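# Unfold the black phone stand and set it upright

## Task

Open out the black phone stand, extend its arm, and leave it standing on its base.

## Robot and tools

Robot: two arms, left_arm and right_arm. Each has six revolute joints and a parallel two-finger gripper. Every arm-by-joint list uses this order: waist (joint1), shoulder (joint2), elbow (joint3), wrist pitch (joint4), wrist yaw (joint5), wrist roll (joint6). Both arm bases sit on tilted plates carried by one metal frame behind them. A 'too close' message treats a plate and its half of the frame as part of that arm.

Frames: the scene frame has its origin at table-top height, midway between the nominal bases. +z points up, +x points out over the table, and left_arm is on the +y side. Image left and right do not match arm names. Each arm reports its hand pose (end_effector_position in metres, end_effector_quat_wxyz) in its own base frame. Calibrated bases in the scene frame: left_arm at (-0.053, +0.200, +0.200), right_arm at (-0.012, -0.334, +0.200). Both are tilted, so world up is roughly (-0.481, ±0.219, +0.849) in base coordinates (+ for left, - for right). end_effector_position is the point between the finger pads, about 1 cm behind the tips. The fingers point along gripper +z and close along y. Reported poses may be a few cm off, and more at long reach.

Row layout, used by both motion tools: 14 numbers in one flat list covering both arms. Numbers 1-6 are left_arm joint displacements and number 7 is the left opening. Numbers 8-14 are the same seven for right_arm. Each joint number is scaled in [-1, 1]. 1.0 equals 1.202 rad for the waist, 1.258 for the shoulder, 1.3 for the elbow, 2.073 for wrist pitch, and 2.022 for wrist yaw and wrist roll. Each one is an offset from the 'Joint targets' shown at the start of that action or call, not from the previous row. Sending 0 means 'hold the current targets'. Opening is absolute: +1 is fully open (pads 0.094 m apart), -1 is closed. Sending 0 for opening is a real command to go half-closed. To keep a gripper as it is, resend its current command.

Joint ranges (rad): waist -2.618 to 3.054, shoulder 0.000 to 3.142, elbow 0.000 to 3.142, wrist pitch -1.571 to 1.571, wrist yaw -1.571 to 1.571, wrist roll -2.094 to 2.094. An action that asks for more than 0.059 rad beyond a range end is rejected for both arms. Real ends can differ by up to 0.059 rad. Joints pushed past a real end stop there, and the result may say 'joint sent to its limit'. Speed is capped, and each target can lead its measured angle only by a fixed amount. If a target would move the gripper more than 200 mm from where it is, it gets scaled back.

execute_actions(actions, cameras): actions is a list of actions. Each action is up to 15 rows, one per 1/30 s step. If an action has fewer rows, its last row repeats until 15 steps are done. An empty list just returns state and images. cameras selects images: omitted, null or ["all"] gives all, [] gives none. Names are cam_left_wrist and cam_right_wrist, each 672x504 fisheye.

move(target, speed, blend, opening_speed, blocking, cameras): drives all joints together along paths toward one row, or a list of up to 15 rows. Every row is an offset from the same starting Joint targets. speed is in rad/s for the joint with the farthest to go: 0.01 to 2, default 0.5, one value or one per target. blend (rad) rounds the corners at intermediate targets. opening_speed (0.2 or more per second, on the -1..+1 scale) closes or opens gradually, which suits fragile parts. The paths do not avoid obstacles or the other arm. The 'move:' result line gives the ending: done, off_target, moving, held or fault. It may add limits=held, and for each lagging arm, its worst joint and the error. blocking=false returns early while the motion continues.

wait(seconds 0-10): lets time pass with commands held. stop(): brakes a running move. zoom_image(camera, region [x0,y0,x1,y1] px, at most 504x504): a closer look at the latest image. read_manual(section): licence texts only. finished_scene(scene): give the current scene's number. It ends the scene for good, so call it only once the stand stays unfolded and upright without help.

Result lines: Joint positions and Joint velocities give one block per arm, six joints in rad or rad/s, then the pad gap in m. 'within noise' means the arm is still. 'Joint targets' is the base for your next offsets. 'Tool commands' shows the current gripper commands. grip_measured is the measured opening on the command scale. It reads slightly wide when empty and about 0.064 narrower than a hard part under full squeeze. 'joint command not followed' means the clearance check changed some steps. Joint torques: positive points toward larger angles. They include the arm's own weight and have an offset and noise, and joints 1-3 wrap at ±28 N m. MOTOR HOT appears at 75 °C. At 90 °C that arm folds and idles. Load, long reach and pushing into things all add heat.

Gripping: pads squeeze at about 50-64 N each. Force reaches its limit about 0.05 below the touch reading, more for small, round or soft items. To release, command well above grip_measured.

Avoid: dropping the stand or letting go while it is moving, fast impacts, hard pushes, arms colliding or pressing on each other, and anything leaving the table. To end a push, command the targets back beyond the current positions. Brief outside tugs on held parts can happen.

Each tool is called after "Call:" as name(argument=value, ...), one argument or row to a line, values as JSON.

## Session

Scene 1 succeeded. On to scene 2.

Call:
execute_actions(
  actions=[],
)

Scene clock: 0.00 s.
left_arm: end_effector_position=(+0.3271, +0.0486, +0.3773) grip_measured=+1.000 end_effector_quat_wxyz=(+0.437, +0.098, +0.888, +0.105) | right_arm: end_effector_position=(+0.4265, +0.3587, +0.1049) grip_measured=+1.000 end_effector_quat_wxyz=(-0.238, +0.650, -0.695, -0.196)
Joint positions: left_arm=[0.159 1.24 1.674 -1.074 0.027 0.365 0.094] | right_arm=[0.551 2.343 2.124 -0.924 -0.473 -0.849 0.094]
Joint velocities: within noise
Joint torques (N m): no reading
Heat: left arm: 32 °C; right arm: 27 °C.
Joint targets: left_arm=[0.153 1.229 1.684 -1.071 0.035 0.370] | right_arm=[0.562 2.340 2.130 -0.925 -0.487 -0.855]
Tool commands: left_gripper/opening=+1.0 right_gripper/opening=+1.0
camera_calibration:
cam_left_wrist: T_world_to_cam=[[-0.0804412, -0.979344, -0.185511, 0.136572], [-0.875056, 0.158505, -0.457332, 0.493257], [0.47729, 0.125544, -0.869731, 0.28528], [0, 0, 0, 1]] pos_world=[0.306453, 0.0197519, 0.499035]
cam_right_wrist: T_world_to_cam=[[0.991616, -0.0344014, 0.124557, -0.429078], [-0.0128788, -0.985423, -0.169635, 0.414883], [0.128577, 0.166609, -0.977604, 0.106431], [0, 0, 0, 1]] pos_world=[0.417139, 0.376342, 0.22787]

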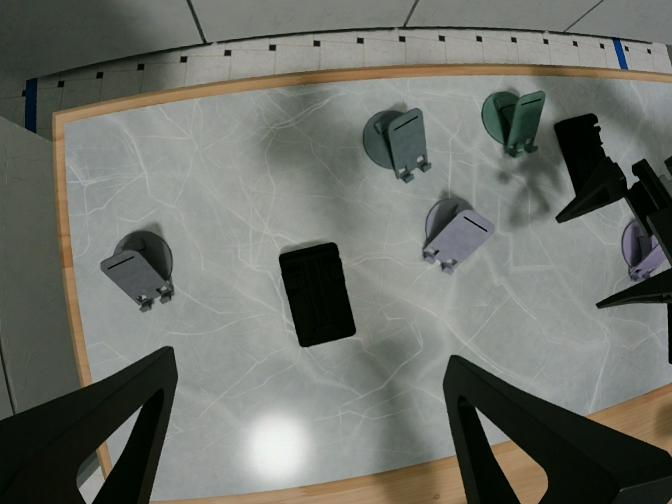

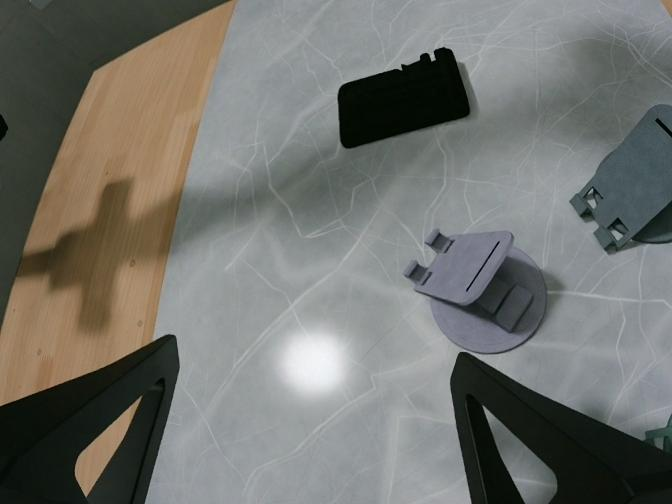

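Call:
zoom_image(
  camera="cam_left_wrist",
  region=[260, 230, 380, 360],
)

Call:
zoom_image(
  camera="cam_right_wrist",
  region=[320, 20, 490, 160],
)

Call:
zoom_image(
  camera="cam_left_wrist",
  region=[530, 90, 670, 230],
)

Scaled by 3.877 from the camera's 672x504 image, which has a finer 960x720 frame.

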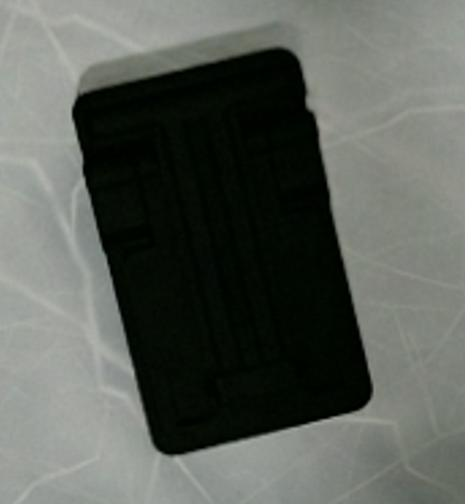

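Scaled by 2.965 from the camera's 672x504 image, which has a finer 960x720 frame.

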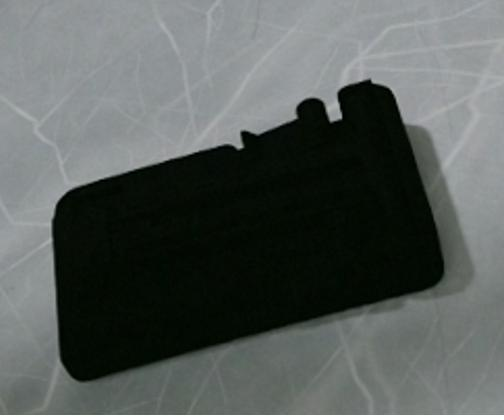

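Scaled by 3.600 from the camera's 672x504 image, which has a finer 960x720 frame.

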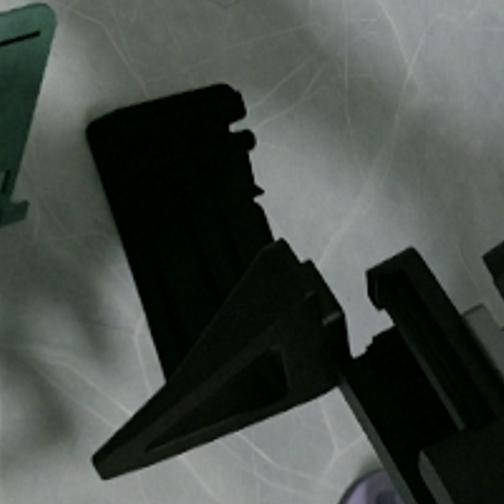

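Call:
move(
  target=[-0.0285,0.3940,-0.2163,0.1729,-0.0972,-0.2502,1.0,0,0,0,0,0,0,1.0],
  speed=0.6,
)

Scene clock: 156.63 s.
left_arm: end_effector_position=(+0.4250, +0.0839, +0.1462) grip_measured=+1.000 end_effector_quat_wxyz=(+0.256, -0.143, +0.953, +0.073) | right_arm: end_effector_position=(+0.4265, +0.3587, +0.1049) grip_measured=+1.000 end_effector_quat_wxyz=(-0.238, +0.650, -0.695, -0.196)
Joint positions: left_arm=[0.131 1.717 1.399 -0.733 -0.15 -0.126 0.094] | right_arm=[0.551 2.343 2.124 -0.924 -0.473 -0.849 0.094]
Joint velocities: within noise
Joint torques (N m): left_arm=[-2.14 -9.06 6.01 0.22 -0.16 -0.08] | right_arm=[6.61 -11.51 6.39 0.26 -0.64 -0.03]
Heat: left arm: 35 °C; right arm: 34 °C.
Joint targets: left_arm=[0.118 1.725 1.403 -0.713 -0.162 -0.136] | right_arm=[0.562 2.340 2.130 -0.925 -0.487 -0.855]
move: done
camera_calibration:
cam_left_wrist: T_world_to_cam=[[0.343125, -0.93917, 0.0149702, -0.0765432], [-0.932183, -0.342442, -0.117337, 0.484245], [0.115326, 0.0263064, -0.992979, 0.213299], [0, 0, 0, 1]] pos_world=[0.45307, 0.0883278, 0.269767]
cam_right_wrist: T_world_to_cam=[[0.991616, -0.0344014, 0.124557, -0.429078], [-0.0128788, -0.985423, -0.169635, 0.414883], [0.128577, 0.166609, -0.977604, 0.106431], [0, 0, 0, 1]] pos_world=[0.417139, 0.376342, 0.22787]

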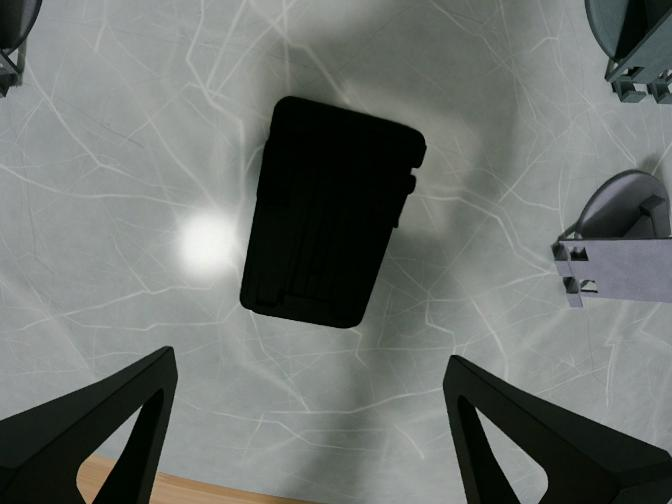

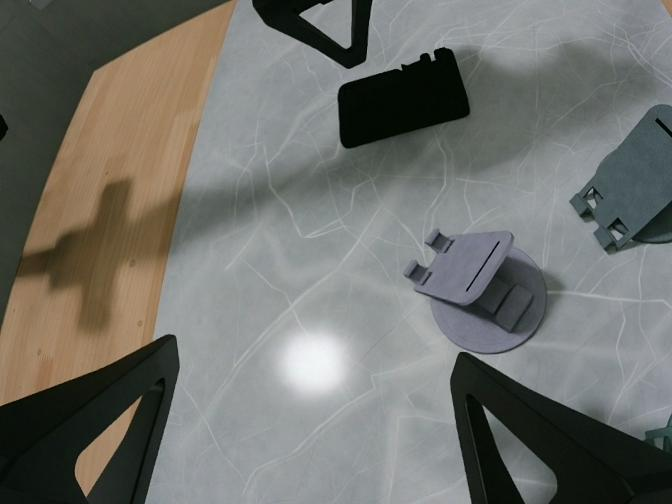

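Call:
move(
  target=[0.028,0.1056,-0.0124,0.076,0.006,0.0905,1.0,0,0,0,0,0,0,1.0],
  speed=0.4,
)

Scene clock: 183.30 s.
left_arm: end_effector_position=(+0.4546, +0.0991, +0.1105) grip_measured=+1.000 end_effector_quat_wxyz=(+0.261, -0.077, +0.957, +0.099) | right_arm: end_effector_position=(+0.4265, +0.3587, +0.1049) grip_measured=+1.000 end_effector_quat_wxyz=(-0.238, +0.650, -0.695, -0.196)
Joint positions: left_arm=[0.154 1.839 1.39 -0.577 -0.153 0.037 0.094] | right_arm=[0.551 2.343 2.124 -0.924 -0.473 -0.849 0.094]
Joint velocities: within noise
Joint torques (N m): left_arm=[-1.11 -8.57 4.94 0.29 -0.03 0.05] | right_arm=[6.63 -11.49 6.39 0.26 -0.64 -0.03]
Heat: left arm: 35 °C; right arm: 35 °C.
Joint targets: left_arm=[0.152 1.858 1.387 -0.555 -0.149 0.047] | right_arm=[0.562 2.340 2.130 -0.925 -0.487 -0.855]
move: done
camera_calibration:
cam_left_wrist: T_world_to_cam=[[0.233938, -0.969869, -0.0680189, -0.0100173], [-0.965788, -0.223759, -0.131095, 0.517887], [0.111926, 0.09636, -0.989034, 0.168128], [0, 0, 0, 1]] pos_world=[0.483695, 0.0899657, 0.233496]
cam_right_wrist: T_world_to_cam=[[0.991616, -0.0344014, 0.124557, -0.429078], [-0.0128788, -0.985423, -0.169635, 0.414883], [0.128577, 0.166609, -0.977604, 0.106431], [0, 0, 0, 1]] pos_world=[0.417139, 0.376342, 0.22787]

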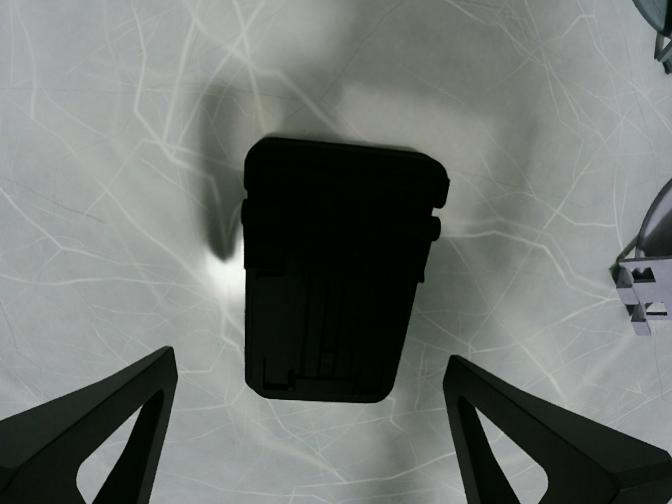

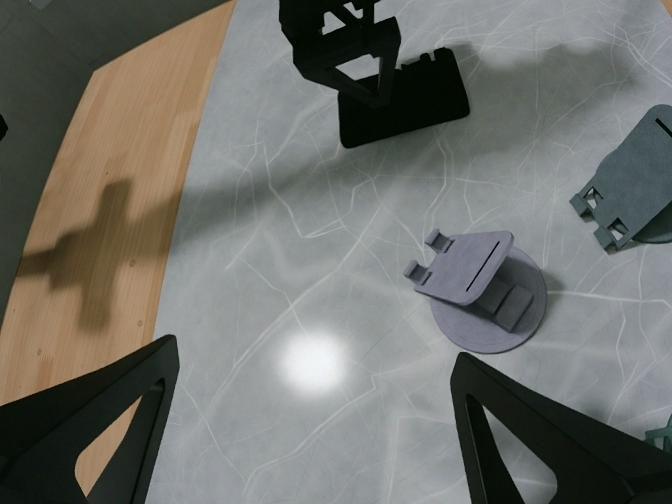

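Call:
zoom_image(
  camera="cam_left_wrist",
  region=[220, 120, 470, 420],
)

Scaled by 1.680 from the camera's 672x504 image, which has a finer 960x720 frame.

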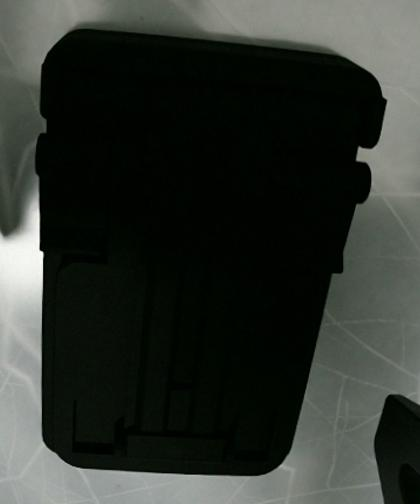

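Call:
move(
  target=[0.0067,0.0859,0.0038,0.0487,0.0045,0.0114,1.0,0,0,0,0,0,0,1.0],
  speed=0.15,
)

Scene clock: 208.20 s.
left_arm: end_effector_position=(+0.4725, +0.1049, +0.0760) grip_measured=+1.000 end_effector_quat_wxyz=(+0.258, -0.069, +0.958, +0.102) | right_arm: end_effector_position=(+0.4265, +0.3587, +0.1049) grip_measured=+1.000 end_effector_quat_wxyz=(-0.238, +0.650, -0.695, -0.196)
Joint positions: left_arm=[0.16 1.943 1.39 -0.475 -0.153 0.06 0.094] | right_arm=[0.551 2.343 2.124 -0.924 -0.473 -0.849 0.094]
Joint velocities: within noise
Joint torques (N m): left_arm=[-1.06 -8.51 4.92 0.27 0.07 0.06] | right_arm=[6.63 -11.49 6.39 0.26 -0.64 -0.03]
Heat: left arm: 38 °C; right arm: 36 °C.
Joint targets: left_arm=[0.160 1.966 1.392 -0.454 -0.140 0.070] | right_arm=[0.562 2.340 2.130 -0.925 -0.487 -0.855]
move: done
camera_calibration:
cam_left_wrist: T_world_to_cam=[[0.220387, -0.972109, -0.0802071, -0.00337313], [-0.969741, -0.20951, -0.125328, 0.531844], [0.105028, 0.105401, -0.988868, 0.133789], [0, 0, 0, 1]] pos_world=[0.502443, 0.094046, 0.198684]
cam_right_wrist: T_world_to_cam=[[0.991616, -0.0344014, 0.124557, -0.429078], [-0.0128788, -0.985423, -0.169635, 0.414883], [0.128577, 0.166609, -0.977604, 0.106431], [0, 0, 0, 1]] pos_world=[0.417139, 0.376342, 0.22787]

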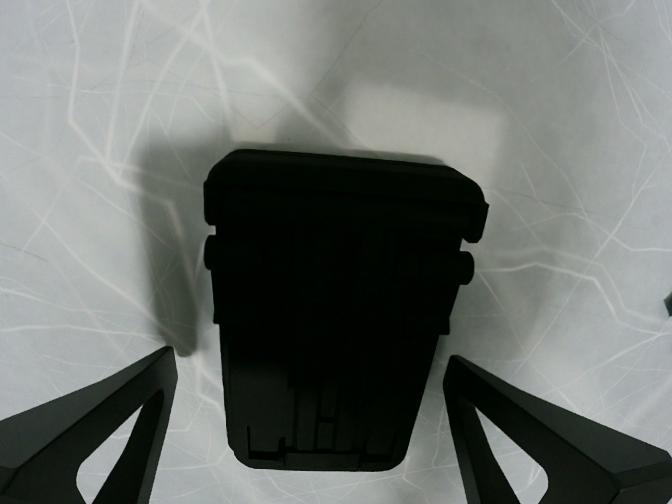

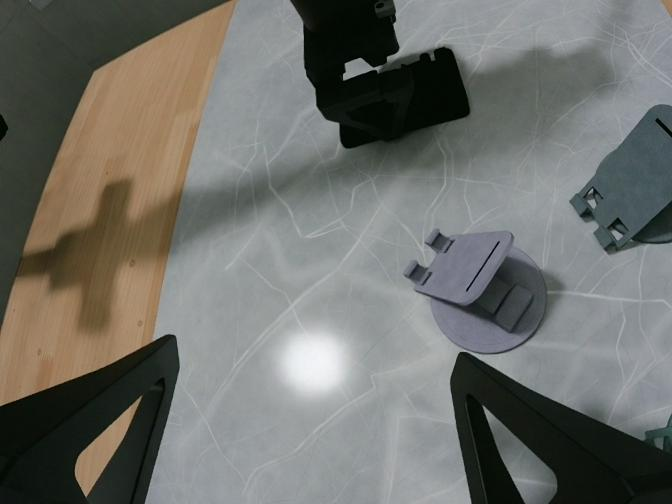

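Call:
move(
  target=[-0.0166,0,0,0,0.007,0,1.0,0,0,0,0,0,0,1.0],
  speed=0.1,
  cameras=[],
)

Call:
move(
  target=[0,0,0,0,0,0,0.4,0,0,0,0,0,0,1.0],
  opening_speed=0.3,
)

Scene clock: 214.93 s.
left_arm: end_effector_position=(+0.4741, +0.0992, +0.0759) grip_measured=+1.000 end_effector_quat_wxyz=(+0.259, -0.063, +0.959, +0.096) | right_arm: end_effector_position=(+0.4265, +0.3587, +0.1049) grip_measured=+1.000 end_effector_quat_wxyz=(-0.238, +0.650, -0.695, -0.196)
Joint positions: left_arm=[0.153 1.943 1.39 -0.474 -0.14 0.061 0.094] | right_arm=[0.551 2.343 2.124 -0.924 -0.473 -0.849 0.094]
Joint velocities: within noise
Joint torques (N m): left_arm=[-2.22 -8.49 4.92 0.27 0.1 0.06] | right_arm=[6.63 -11.49 6.39 0.26 -0.64 -0.04]
Heat: left arm: 37 °C; right arm: 36 °C.
Joint targets: left_arm=[0.140 1.966 1.392 -0.454 -0.126 0.070] | right_arm=[0.562 2.340 2.130 -0.925 -0.487 -0.855]
move: done
No camera images: "cameras" was empty.

Scene clock: 217.13 s.
left_arm: end_effector_position=(+0.4742, +0.0990, +0.0759) grip_measured=+0.406 end_effector_quat_wxyz=(+0.259, -0.061, +0.959, +0.096) | right_arm: end_effector_position=(+0.4265, +0.3587, +0.1049) grip_measured=+1.000 end_effector_quat_wxyz=(-0.238, +0.650, -0.695, -0.196)
Joint positions: left_arm=[0.153 1.943 1.39 -0.474 -0.139 0.064 0.066] | right_arm=[0.551 2.343 2.124 -0.924 -0.473 -0.849 0.094]
Joint velocities: within noise
Joint torques (N m): left_arm=[-2.21 -8.5 4.93 0.26 0.09 0.04] | right_arm=[6.63 -11.51 6.39 0.26 -0.64 -0.03]
Heat: left arm: 37 °C; right arm: 36 °C.
Joint targets: left_arm=[0.140 1.966 1.392 -0.454 -0.126 0.070] | right_arm=[0.562 2.340 2.130 -0.925 -0.487 -0.855]
move: done
camera_calibration:
cam_left_wrist: T_world_to_cam=[[0.202333, -0.976758, -0.0707394, -0.00123679], [-0.973209, -0.192492, -0.12574, 0.532187], [0.109201, 0.0942856, -0.989538, 0.133305], [0, 0, 0, 1]] pos_world=[0.503623, 0.088665, 0.19874]
cam_right_wrist: T_world_to_cam=[[0.991616, -0.0344014, 0.124557, -0.429078], [-0.0128788, -0.985423, -0.169635, 0.414883], [0.128577, 0.166609, -0.977604, 0.106431], [0, 0, 0, 1]] pos_world=[0.417139, 0.376342, 0.22787]

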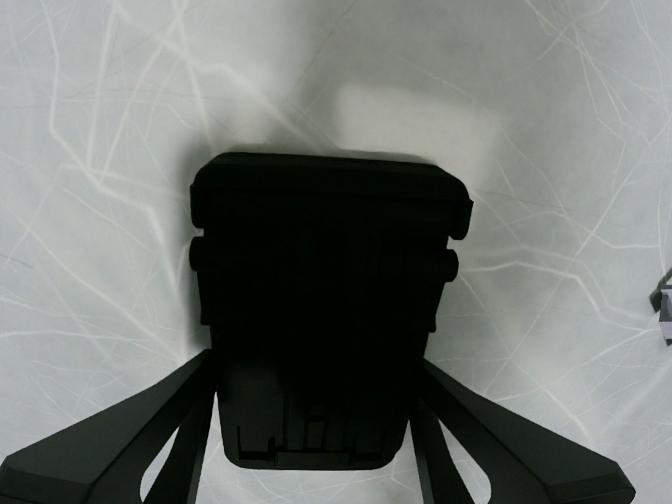

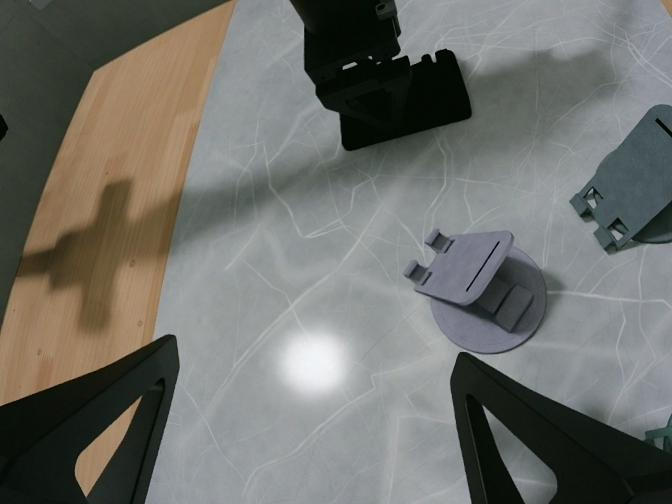

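Call:
move(
  target=[0,0,0,0,0,0,0.28,0,0,0,0,0,0,1.0],
  opening_speed=0.2,
  cameras=["cam_left_wrist"],
)

Scene clock: 221.07 s.
left_arm: end_effector_position=(+0.4741, +0.0993, +0.0767) grip_measured=+0.333 end_effector_quat_wxyz=(+0.260, -0.061, +0.959, +0.098) | right_arm: end_effector_position=(+0.4265, +0.3587, +0.1049) grip_measured=+1.000 end_effector_quat_wxyz=(-0.238, +0.650, -0.695, -0.196)
Joint positions: left_arm=[0.151 1.941 1.39 -0.474 -0.145 0.064 0.063] | right_arm=[0.551 2.343 2.124 -0.924 -0.473 -0.849 0.094]
Joint velocities: within noise
Joint torques (N m): left_arm=[-2.06 -8.5 4.92 0.27 0.15 0.05] | right_arm=[6.63 -11.51 6.38 0.26 -0.64 -0.03]
Heat: left arm: 36 °C; right arm: 36 °C.
Joint targets: left_arm=[0.140 1.966 1.392 -0.454 -0.126 0.070] | right_arm=[0.562 2.340 2.130 -0.925 -0.487 -0.855]
move: done
camera_calibration:
cam_left_wrist: T_world_to_cam=[[0.203995, -0.976027, -0.0758831, -0.00130484], [-0.9728, -0.193409, -0.127488, 0.532364], [0.109755, 0.099826, -0.988933, 0.133251], [0, 0, 0, 1]] pos_world=[0.503525, 0.0883886, 0.199547]
Images, in order (width x height): cam_left_wrist 672x504.

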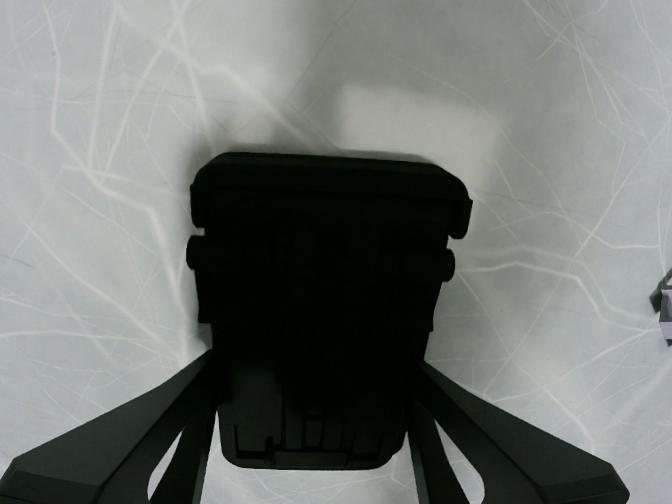

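Call:
move(
  target=[
    [0,0,0,0,0,0,0.8,0,0,0,0,0,0,1.0],
    [0.0,-0.0859,-0.0038,-0.0487,-0.0069,-0.0099,0.8,0,0,0,0,0,0,1.0],
    [0.0208,-0.3293,-0.5176,0.377,0.0221,0.0317,0.3,0,0,0,0,0,0,1.0],
  ],
  speed=0.4,
  opening_speed=1,
)

Scene clock: 313.40 s.
left_arm: end_effector_position=(+0.4295, +0.0901, +0.1030) grip_measured=+0.302 end_effector_quat_wxyz=(+0.470, -0.041, +0.874, +0.112) | right_arm: end_effector_position=(+0.4265, +0.3587, +0.1049) grip_measured=+1.000 end_effector_quat_wxyz=(-0.238, +0.650, -0.695, -0.196)
Joint positions: left_arm=[0.165 1.587 0.724 0.298 -0.098 0.124 0.061] | right_arm=[0.551 2.343 2.124 -0.924 -0.473 -0.849 0.094]
Joint velocities: within noise
Joint torques (N m): left_arm=[-0.55 -10.19 3.55 1.03 0.15 0.06] | right_arm=[6.63 -11.51 6.38 0.26 -0.64 -0.03]
Heat: left arm: 37 °C; right arm: 38 °C.
Joint targets: left_arm=[0.165 1.552 0.719 0.327 -0.082 0.134] | right_arm=[0.562 2.340 2.130 -0.925 -0.487 -0.855]
move: done
camera_calibration:
cam_left_wrist: T_world_to_cam=[[0.174242, -0.982304, -0.0686891, 0.0134275], [-0.829097, -0.108716, -0.548434, 0.464473], [0.531261, 0.15251, -0.833368, -0.0367714], [0, 0, 0, 1]] pos_world=[0.402289, 0.0692936, 0.225011]
cam_right_wrist: T_world_to_cam=[[0.991616, -0.0344014, 0.124557, -0.429078], [-0.0128788, -0.985423, -0.169635, 0.414883], [0.128577, 0.166609, -0.977604, 0.106431], [0, 0, 0, 1]] pos_world=[0.417139, 0.376342, 0.22787]

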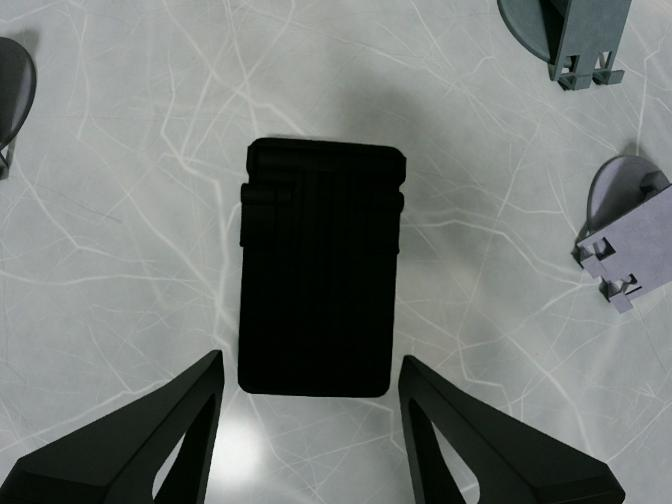

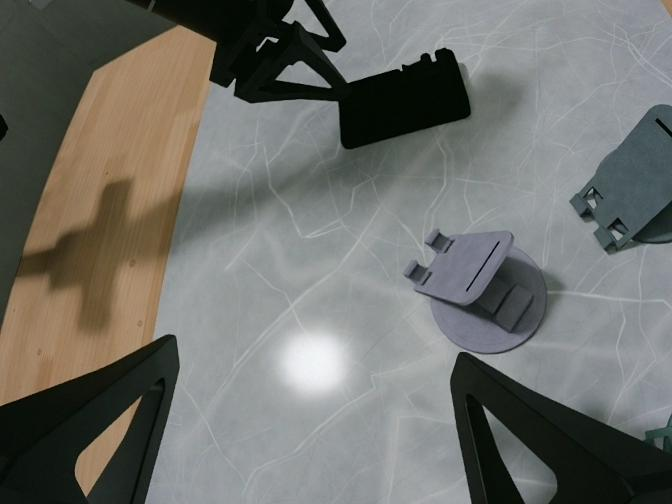

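Call:
zoom_image(
  camera="cam_left_wrist",
  region=[220, 120, 430, 410],
)

Scaled by 1.738 from the camera's 672x504 image, which has a finer 960x720 frame.

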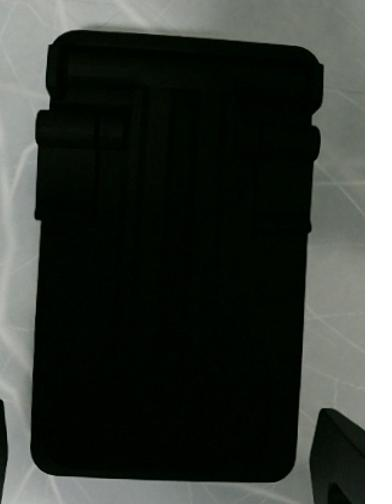

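Call:
move(
  target=[0.0158,0.1471,0.02,0.0835,0.0168,0.0064,-0.1,0,0,0,0,0,0,1.0],
  speed=0.2,
  opening_speed=0.5,
)

Scene clock: 326.23 s.
left_arm: end_effector_position=(+0.4477, +0.0956, +0.0833) grip_measured=-0.098 end_effector_quat_wxyz=(+0.489, -0.036, +0.865, +0.107) | right_arm: end_effector_position=(+0.4265, +0.3587, +0.1049) grip_measured=+1.000 end_effector_quat_wxyz=(-0.238, +0.650, -0.695, -0.196)
Joint positions: left_arm=[0.183 1.717 0.724 0.47 -0.064 0.137 0.042] | right_arm=[0.551 2.343 2.124 -0.924 -0.473 -0.849 0.094]
Joint velocities: within noise
Joint torques (N m): left_arm=[-0.59 -6.31 5.26 1.09 0.17 0.07] | right_arm=[6.63 -11.49 6.38 0.26 -0.64 -0.03]
Heat: left arm: 37 °C; right arm: 38 °C.
Joint targets: left_arm=[0.184 1.737 0.745 0.500 -0.048 0.147] | right_arm=[0.562 2.340 2.130 -0.925 -0.487 -0.855]
move: done
camera_calibration:
cam_left_wrist: T_world_to_cam=[[0.16039, -0.985109, -0.0619325, 0.0202036], [-0.807616, -0.0949001, -0.582023, 0.461244], [0.567479, 0.143368, -0.81081, -0.080885], [0, 0, 0, 1]] pos_world=[0.415168, 0.0752712, 0.204123]
cam_right_wrist: T_world_to_cam=[[0.991616, -0.0344014, 0.124557, -0.429078], [-0.0128788, -0.985423, -0.169635, 0.414883], [0.128577, 0.166609, -0.977604, 0.106431], [0, 0, 0, 1]] pos_world=[0.417139, 0.376342, 0.22787]

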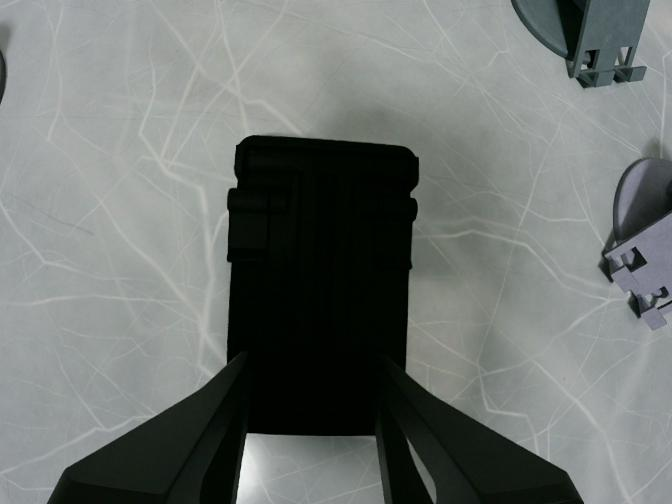

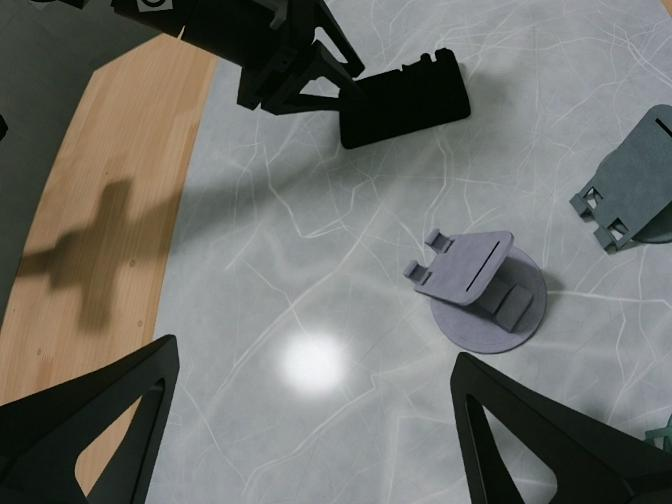

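Call:
move(
  target=[0.0033,0.0397,0.0131,0.0241,0.0,0.004,-0.1,0,0,0,0,0,0,1.0],
  speed=0.1,
  cameras=["cam_left_wrist"],
)

Scene clock: 333.20 s.
left_arm: end_effector_position=(+0.4574, +0.0996, +0.0811) grip_measured=-0.098 end_effector_quat_wxyz=(+0.498, -0.034, +0.859, +0.112) | right_arm: end_effector_position=(+0.4265, +0.3587, +0.1049) grip_measured=+1.000 end_effector_quat_wxyz=(-0.238, +0.650, -0.695, -0.196)
Joint positions: left_arm=[0.188 1.765 0.744 0.52 -0.064 0.146 0.042] | right_arm=[0.551 2.343 2.124 -0.924 -0.473 -0.849 0.094]
Joint velocities: within noise
Joint torques (N m): left_arm=[-0.61 -6.34 4.82 1.13 0.17 0.06] | right_arm=[6.63 -11.49 6.38 0.26 -0.64 -0.04]
Heat: left arm: 37 °C; right arm: 38 °C.
Joint targets: left_arm=[0.188 1.787 0.762 0.550 -0.048 0.155] | right_arm=[0.562 2.340 2.130 -0.925 -0.487 -0.855]
move: done
camera_calibration:
cam_left_wrist: T_world_to_cam=[[0.161852, -0.984297, -0.0704468, 0.0223846], [-0.795459, -0.0878868, -0.5996, 0.463376], [0.583994, 0.153084, -0.797193, -0.0983532], [0, 0, 0, 1]] pos_world=[0.422411, 0.0778141, 0.201011]
Images, in order (width x height): cam_left_wrist 672x504.

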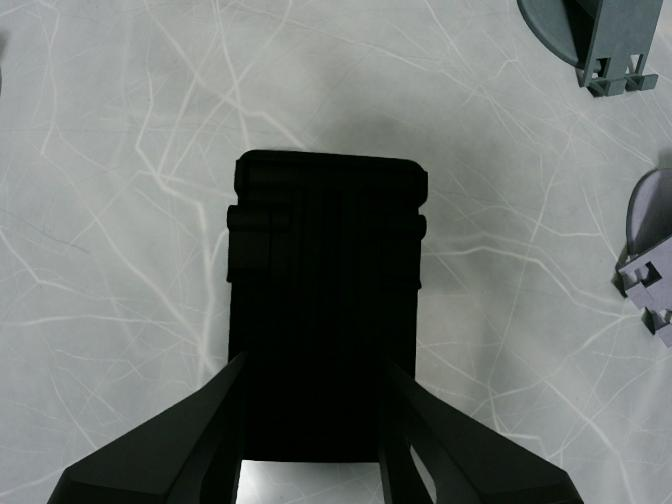

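Call:
move(
  target=[0,0,0,0,0,0,-0.6,0,0,0,0,0,0,1.0],
  opening_speed=0.25,
  cameras=["cam_left_wrist"],
)

Scene clock: 338.63 s.
left_arm: end_effector_position=(+0.4575, +0.0991, +0.0811) grip_measured=-0.496 end_effector_quat_wxyz=(+0.498, -0.033, +0.859, +0.111) | right_arm: end_effector_position=(+0.4265, +0.3587, +0.1049) grip_measured=+1.000 end_effector_quat_wxyz=(-0.238, +0.650, -0.695, -0.196)
Joint positions: left_arm=[0.188 1.765 0.744 0.52 -0.061 0.147 0.024] | right_arm=[0.551 2.343 2.124 -0.924 -0.473 -0.849 0.094]
Joint velocities: within noise
Joint torques (N m): left_arm=[-0.62 -6.34 4.81 1.12 0.14 0.04] | right_arm=[6.63 -11.49 6.39 0.26 -0.65 -0.03]
Heat: left arm: 37 °C; right arm: 38 °C.
Joint targets: left_arm=[0.188 1.787 0.762 0.550 -0.048 0.155] | right_arm=[0.562 2.340 2.130 -0.925 -0.487 -0.855]
move: done
camera_calibration:
cam_left_wrist: T_world_to_cam=[[0.158474, -0.984856, -0.0703163, 0.0234304], [-0.795798, -0.085247, -0.599532, 0.463312], [0.584459, 0.150968, -0.797256, -0.0983598], [0, 0, 0, 1]] pos_world=[0.422477, 0.0774206, 0.201]
Images, in order (width x height): cam_left_wrist 672x504.

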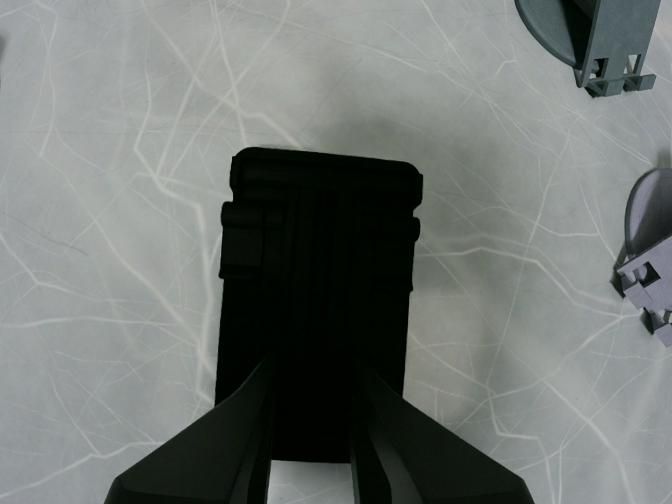

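Call:
move(
  target=[
    [0,0,0,0,0,0,-0.75,0,0,0,0,0,0,1.0],
    [-0.0025,-0.0900,-0.0077,-0.0470,-0.0085,-0.004,-0.75,0,0,0,0,0,0,1.0],
  ],
  speed=0.2,
  cameras=["cam_left_wrist"],
)

Scene clock: 345.43 s.
left_arm: end_effector_position=(+0.4533, +0.0982, +0.0947) grip_measured=-0.496 end_effector_quat_wxyz=(+0.500, -0.033, +0.858, +0.111) | right_arm: end_effector_position=(+0.4265, +0.3587, +0.1049) grip_measured=+1.000 end_effector_quat_wxyz=(-0.238, +0.650, -0.695, -0.196)
Joint positions: left_arm=[0.188 1.71 0.744 0.47 -0.061 0.147 0.024] | right_arm=[0.551 2.343 2.124 -0.924 -0.473 -0.849 0.094]
Joint velocities: within noise
Joint torques (N m): left_arm=[-0.84 -10.66 4.19 0.73 -0.05 -0.05] | right_arm=[6.63 -11.49 6.39 0.26 -0.64 -0.03]
Heat: left arm: 37 °C; right arm: 38 °C.
Joint targets: left_arm=[0.185 1.673 0.752 0.453 -0.065 0.147] | right_arm=[0.562 2.340 2.130 -0.925 -0.487 -0.855]
move: off_target (left_arm); left_arm: the shoulder is farthest, 0.036 rad from its target
camera_calibration:
cam_left_wrist: T_world_to_cam=[[0.158792, -0.984796, -0.0704461, 0.0241255], [-0.793079, -0.0847298, -0.603197, 0.467083], [0.588057, 0.151652, -0.794475, -0.0868959], [0, 0, 0, 1]] pos_world=[0.417703, 0.0765125, 0.214406]
Images, in order (width x height): cam_left_wrist 672x504.

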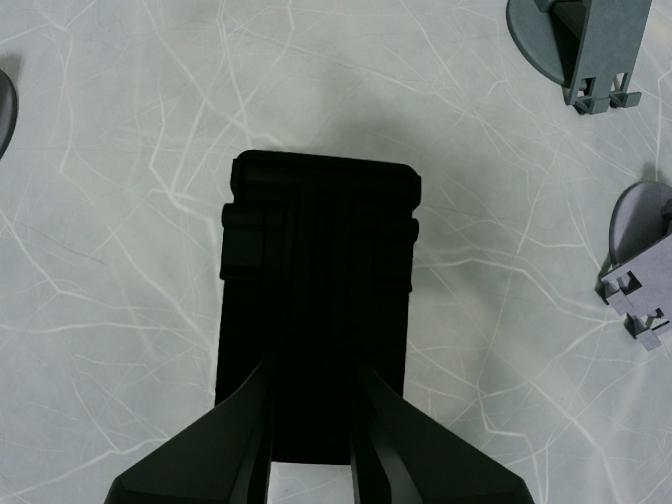

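Call:
move(
  target=[
    [0.0025,-0.3203,0.1523,-0.0738,0.002,0,-0.75,-0.0776,-0.9317,-0.9955,0.2638,-0.0602,-0.1107,0.6],
    [-0.1647,-0.3362,0.1662,-0.273,0.1929,-0.4733,-0.75,-0.0776,-0.9317,-0.9955,0.2638,-0.0602,-0.1107,0.6],
    [-0.3323,-0.2327,0.1794,-0.4724,0.3834,-0.9505,-0.75,-0.0776,-0.9317,-0.9955,0.2638,-0.0602,-0.1107,0.6],
  ],
  speed=0.6,
  blend=0.1,
)

Scene clock: 383.10 s.
left_arm: end_effector_position=(+0.3150, -0.1745, +0.1674) grip_measured=-0.496 end_effector_quat_wxyz=(-0.088, -0.557, +0.709, -0.424) | right_arm: end_effector_position=(+0.2527, +0.2402, +0.1900) grip_measured=+0.602 end_effector_quat_wxyz=(-0.446, +0.694, -0.548, -0.137)
Joint positions: left_arm=[-0.199 1.368 0.958 -0.508 0.665 -1.764 0.024] | right_arm=[0.473 1.189 0.848 -0.4 -0.581 -1.07 0.075]
Joint velocities: within noise
Joint torques (N m): left_arm=[-2.93 -5.41 8.4 0.16 1 -0.08] | right_arm=[1.31 -6.3 5.3 0.96 -0.81 -0.07]
Heat: left arm: 41 °C; right arm: 39 °C.
Joint targets: left_arm=[-0.214 1.381 0.985 -0.527 0.710 -1.775] | right_arm=[0.469 1.168 0.836 -0.378 -0.609 -1.079]
move: off_target (left_arm); left_arm: the wrist yaw is farthest, 0.045 rad from its target
camera_calibration:
cam_left_wrist: T_world_to_cam=[[0.869164, 0.0676303, 0.489878, -0.351256], [-0.434738, -0.367658, 0.822089, -0.0226707], [0.235706, -0.927499, -0.290154, -0.0682499], [0, 0, 0, 1]] pos_world=[0.31153, -0.0478812, 0.170907]
cam_right_wrist: T_world_to_cam=[[0.834068, 0.0206899, 0.551274, -0.325919], [0.244656, -0.909522, -0.336025, 0.258683], [0.494444, 0.41514, -0.763665, 0.0389613], [0, 0, 0, 1]] pos_world=[0.189286, 0.225847, 0.296348]

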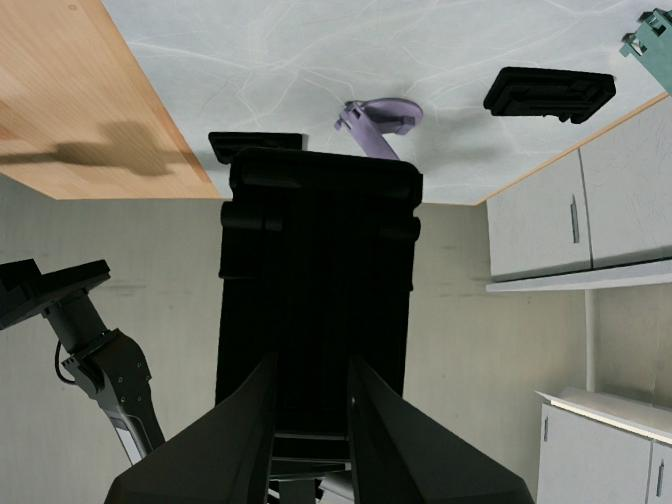

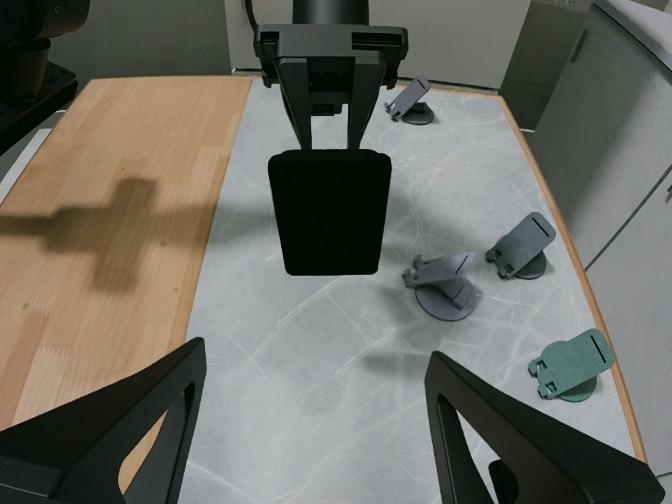

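Call:
zoom_image(
  camera="cam_right_wrist",
  region=[240, 130, 420, 300],
)

Call:
zoom_image(
  camera="cam_left_wrist",
  region=[190, 130, 450, 480],
)

Scaled by 2.800 from the camera's 672x504 image, which has a finer 960x720 frame.

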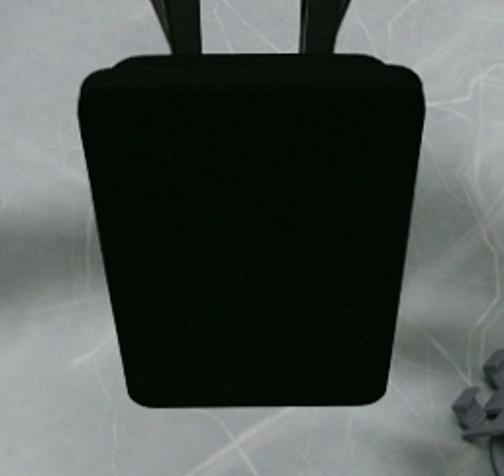

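Scaled by 1.440 from the camera's 672x504 image, which has a finer 960x720 frame.

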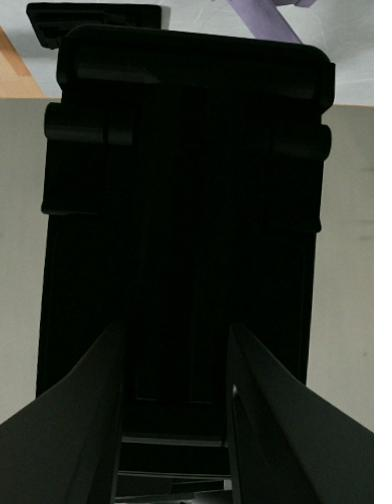

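Call:
move(
  target=[0,0,0,0,0,0,-0.75,-0.0188,0.4102,-0.0934,0.4587,-0.1964,0.1077,-0.15],
  speed=0.4,
)

Scene clock: 433.80 s.
left_arm: end_effector_position=(+0.3147, -0.1745, +0.1672) grip_measured=-0.496 end_effector_quat_wxyz=(-0.089, -0.558, +0.708, -0.423) | right_arm: end_effector_position=(+0.2891, +0.3058, +0.1524) grip_measured=-0.148 end_effector_quat_wxyz=(-0.560, +0.657, -0.419, -0.282)
Joint positions: left_arm=[-0.199 1.368 0.958 -0.509 0.665 -1.766 0.024] | right_arm=[0.451 1.666 0.721 0.55 -0.981 -0.872 0.04]
Joint velocities: within noise
Joint torques (N m): left_arm=[-2.93 -5.41 8.39 0.17 0.99 -0.08] | right_arm=[2.5 -5.41 3.52 1.2 -0.75 0.06]
Heat: left arm: 37 °C; right arm: 37 °C.
Joint targets: left_arm=[-0.214 1.381 0.985 -0.527 0.710 -1.775] | right_arm=[0.446 1.684 0.714 0.573 -1.006 -0.861]
move: off_target (left_arm); left_arm: the wrist yaw is farthest, 0.045 rad from its target
camera_calibration:
cam_left_wrist: T_world_to_cam=[[0.870357, 0.0685766, 0.487622, -0.350778], [-0.432266, -0.367885, 0.82329, -0.0236189], [0.235847, -0.927339, -0.290548, -0.0681511], [0, 0, 0, 1]] pos_world=[0.311165, -0.0478331, 0.170691]
cam_right_wrist: T_world_to_cam=[[0.814701, -0.00211802, 0.579878, -0.328637], [0.44715, -0.634409, -0.630542, 0.199048], [0.369215, 0.772995, -0.515906, -0.14598], [0, 0, 0, 1]] pos_world=[0.232634, 0.238423, 0.240765]

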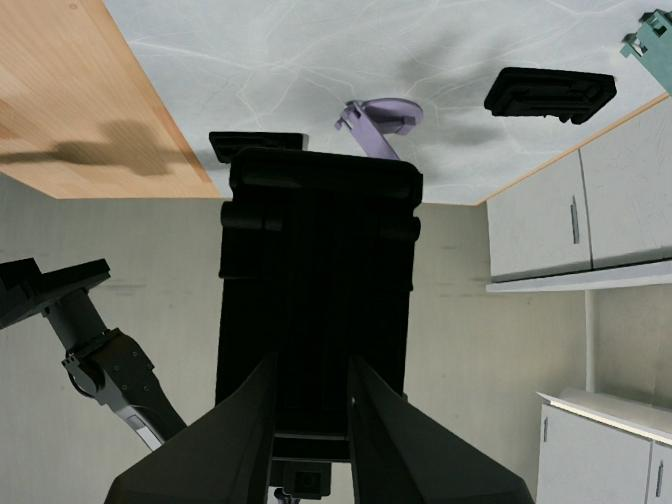

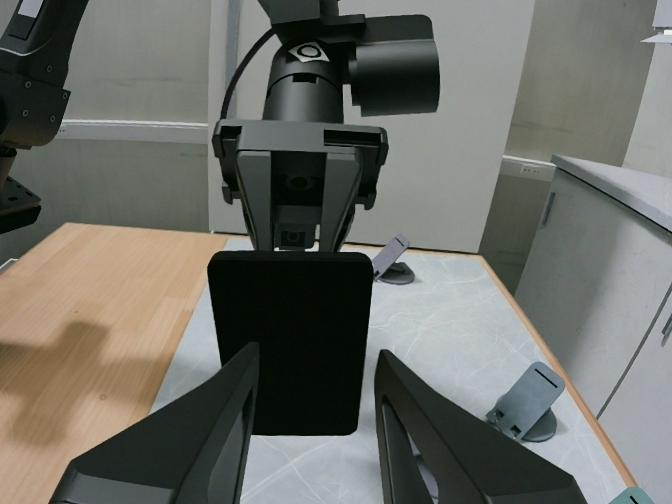

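Call:
move(
  target=[0,0,0,0,0,0,-0.75,0.1073,0.0612,0.0238,0.054,0.05,0.0376,-0.15],
  speed=0.15,
)

Scene clock: 456.17 s.
left_arm: end_effector_position=(+0.3147, -0.1745, +0.1672) grip_measured=-0.496 end_effector_quat_wxyz=(-0.089, -0.558, +0.708, -0.423) | right_arm: end_effector_position=(+0.2777, +0.3384, +0.1407) grip_measured=-0.148 end_effector_quat_wxyz=(-0.554, +0.657, -0.418, -0.295)
Joint positions: left_arm=[-0.199 1.368 0.958 -0.509 0.665 -1.766 0.024] | right_arm=[0.554 1.742 0.728 0.662 -0.909 -0.797 0.04]
Joint velocities: within noise
Joint torques (N m): left_arm=[-2.93 -5.41 8.4 0.17 0.99 -0.08] | right_arm=[4.98 -5.33 5.49 1.27 -0.4 0.06]
Heat: left arm: 37 °C; right arm: 37 °C.
Joint targets: left_arm=[-0.214 1.381 0.985 -0.527 0.710 -1.775] | right_arm=[0.575 1.761 0.745 0.685 -0.905 -0.785]
move: off_target (left_arm); left_arm: the wrist yaw is farthest, 0.045 rad from its target
camera_calibration:
cam_left_wrist: T_world_to_cam=[[0.870357, 0.0685766, 0.487622, -0.350778], [-0.432266, -0.367885, 0.82329, -0.0236189], [0.235847, -0.927339, -0.290548, -0.0681511], [0, 0, 0, 1]] pos_world=[0.311165, -0.0478331, 0.170691]
cam_right_wrist: T_world_to_cam=[[0.826895, 0.0111759, 0.562245, -0.317923], [0.445782, -0.622512, -0.643239, 0.215471], [0.342816, 0.78253, -0.519734, -0.168397], [0, 0, 0, 1]] pos_world=[0.224565, 0.269462, 0.229828]

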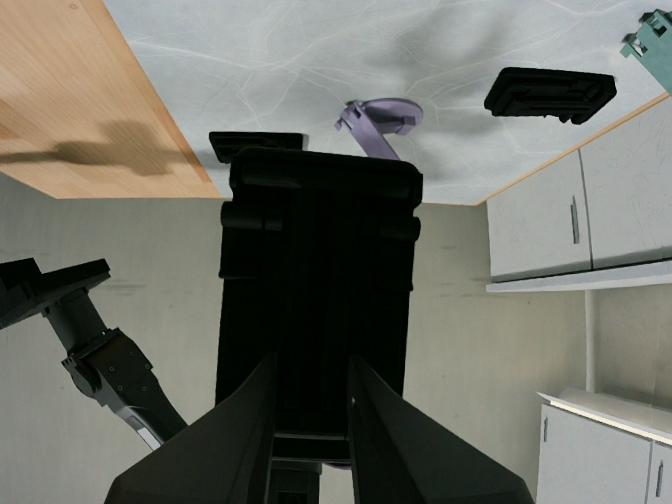

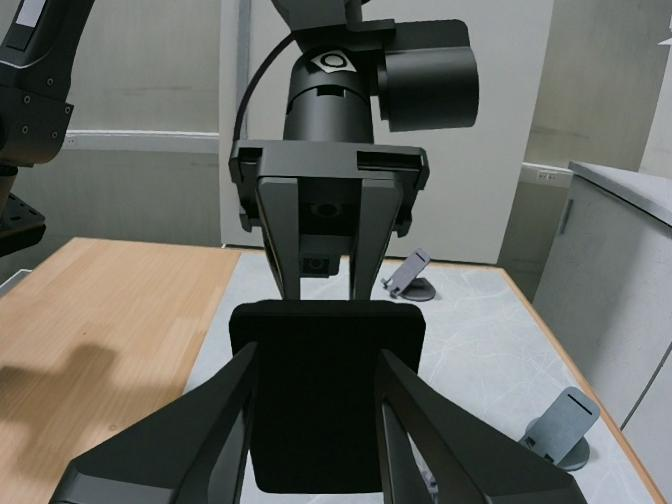

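Call:
move(
  target=[0,0,0,0,0,0,-0.75,0.0125,0.0167,0.0208,0.0024,0.0069,0.004,-0.15],
  speed=0.1,
  cameras=["cam_right_wrist"],
)

Scene clock: 472.57 s.
left_arm: end_effector_position=(+0.3147, -0.1745, +0.1672) grip_measured=-0.496 end_effector_quat_wxyz=(-0.089, -0.558, +0.708, -0.423) | right_arm: end_effector_position=(+0.2821, +0.3454, +0.1425) grip_measured=-0.148 end_effector_quat_wxyz=(-0.557, +0.656, -0.417, -0.293)
Joint positions: left_arm=[-0.199 1.368 0.958 -0.509 0.665 -1.766 0.024] | right_arm=[0.566 1.762 0.756 0.667 -0.895 -0.789 0.04]
Joint velocities: within noise
Joint torques (N m): left_arm=[-2.93 -5.41 8.39 0.17 0.99 -0.08] | right_arm=[5.33 -5.39 5.59 1.31 -0.39 0.06]
Heat: left arm: 37 °C; right arm: 35 °C.
Joint targets: left_arm=[-0.214 1.381 0.985 -0.527 0.710 -1.775] | right_arm=[0.590 1.782 0.772 0.690 -0.891 -0.777]
move: off_target (left_arm); left_arm: the wrist yaw is farthest, 0.045 rad from its target
camera_calibration:
cam_right_wrist: T_world_to_cam=[[0.823867, 0.00747355, 0.566734, -0.321135], [0.447808, -0.621524, -0.642787, 0.218118], [0.347435, 0.783359, -0.5154, -0.176568], [0, 0, 0, 1]] pos_world=[0.228244, 0.276282, 0.231198]
Images, in order (width x height): cam_right_wrist 672x504.

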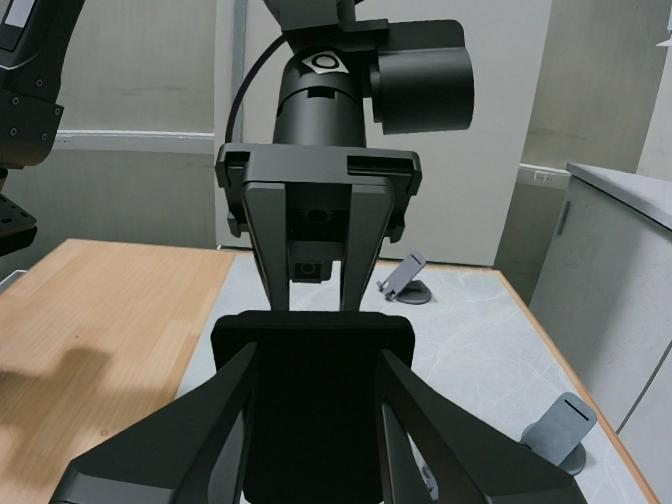

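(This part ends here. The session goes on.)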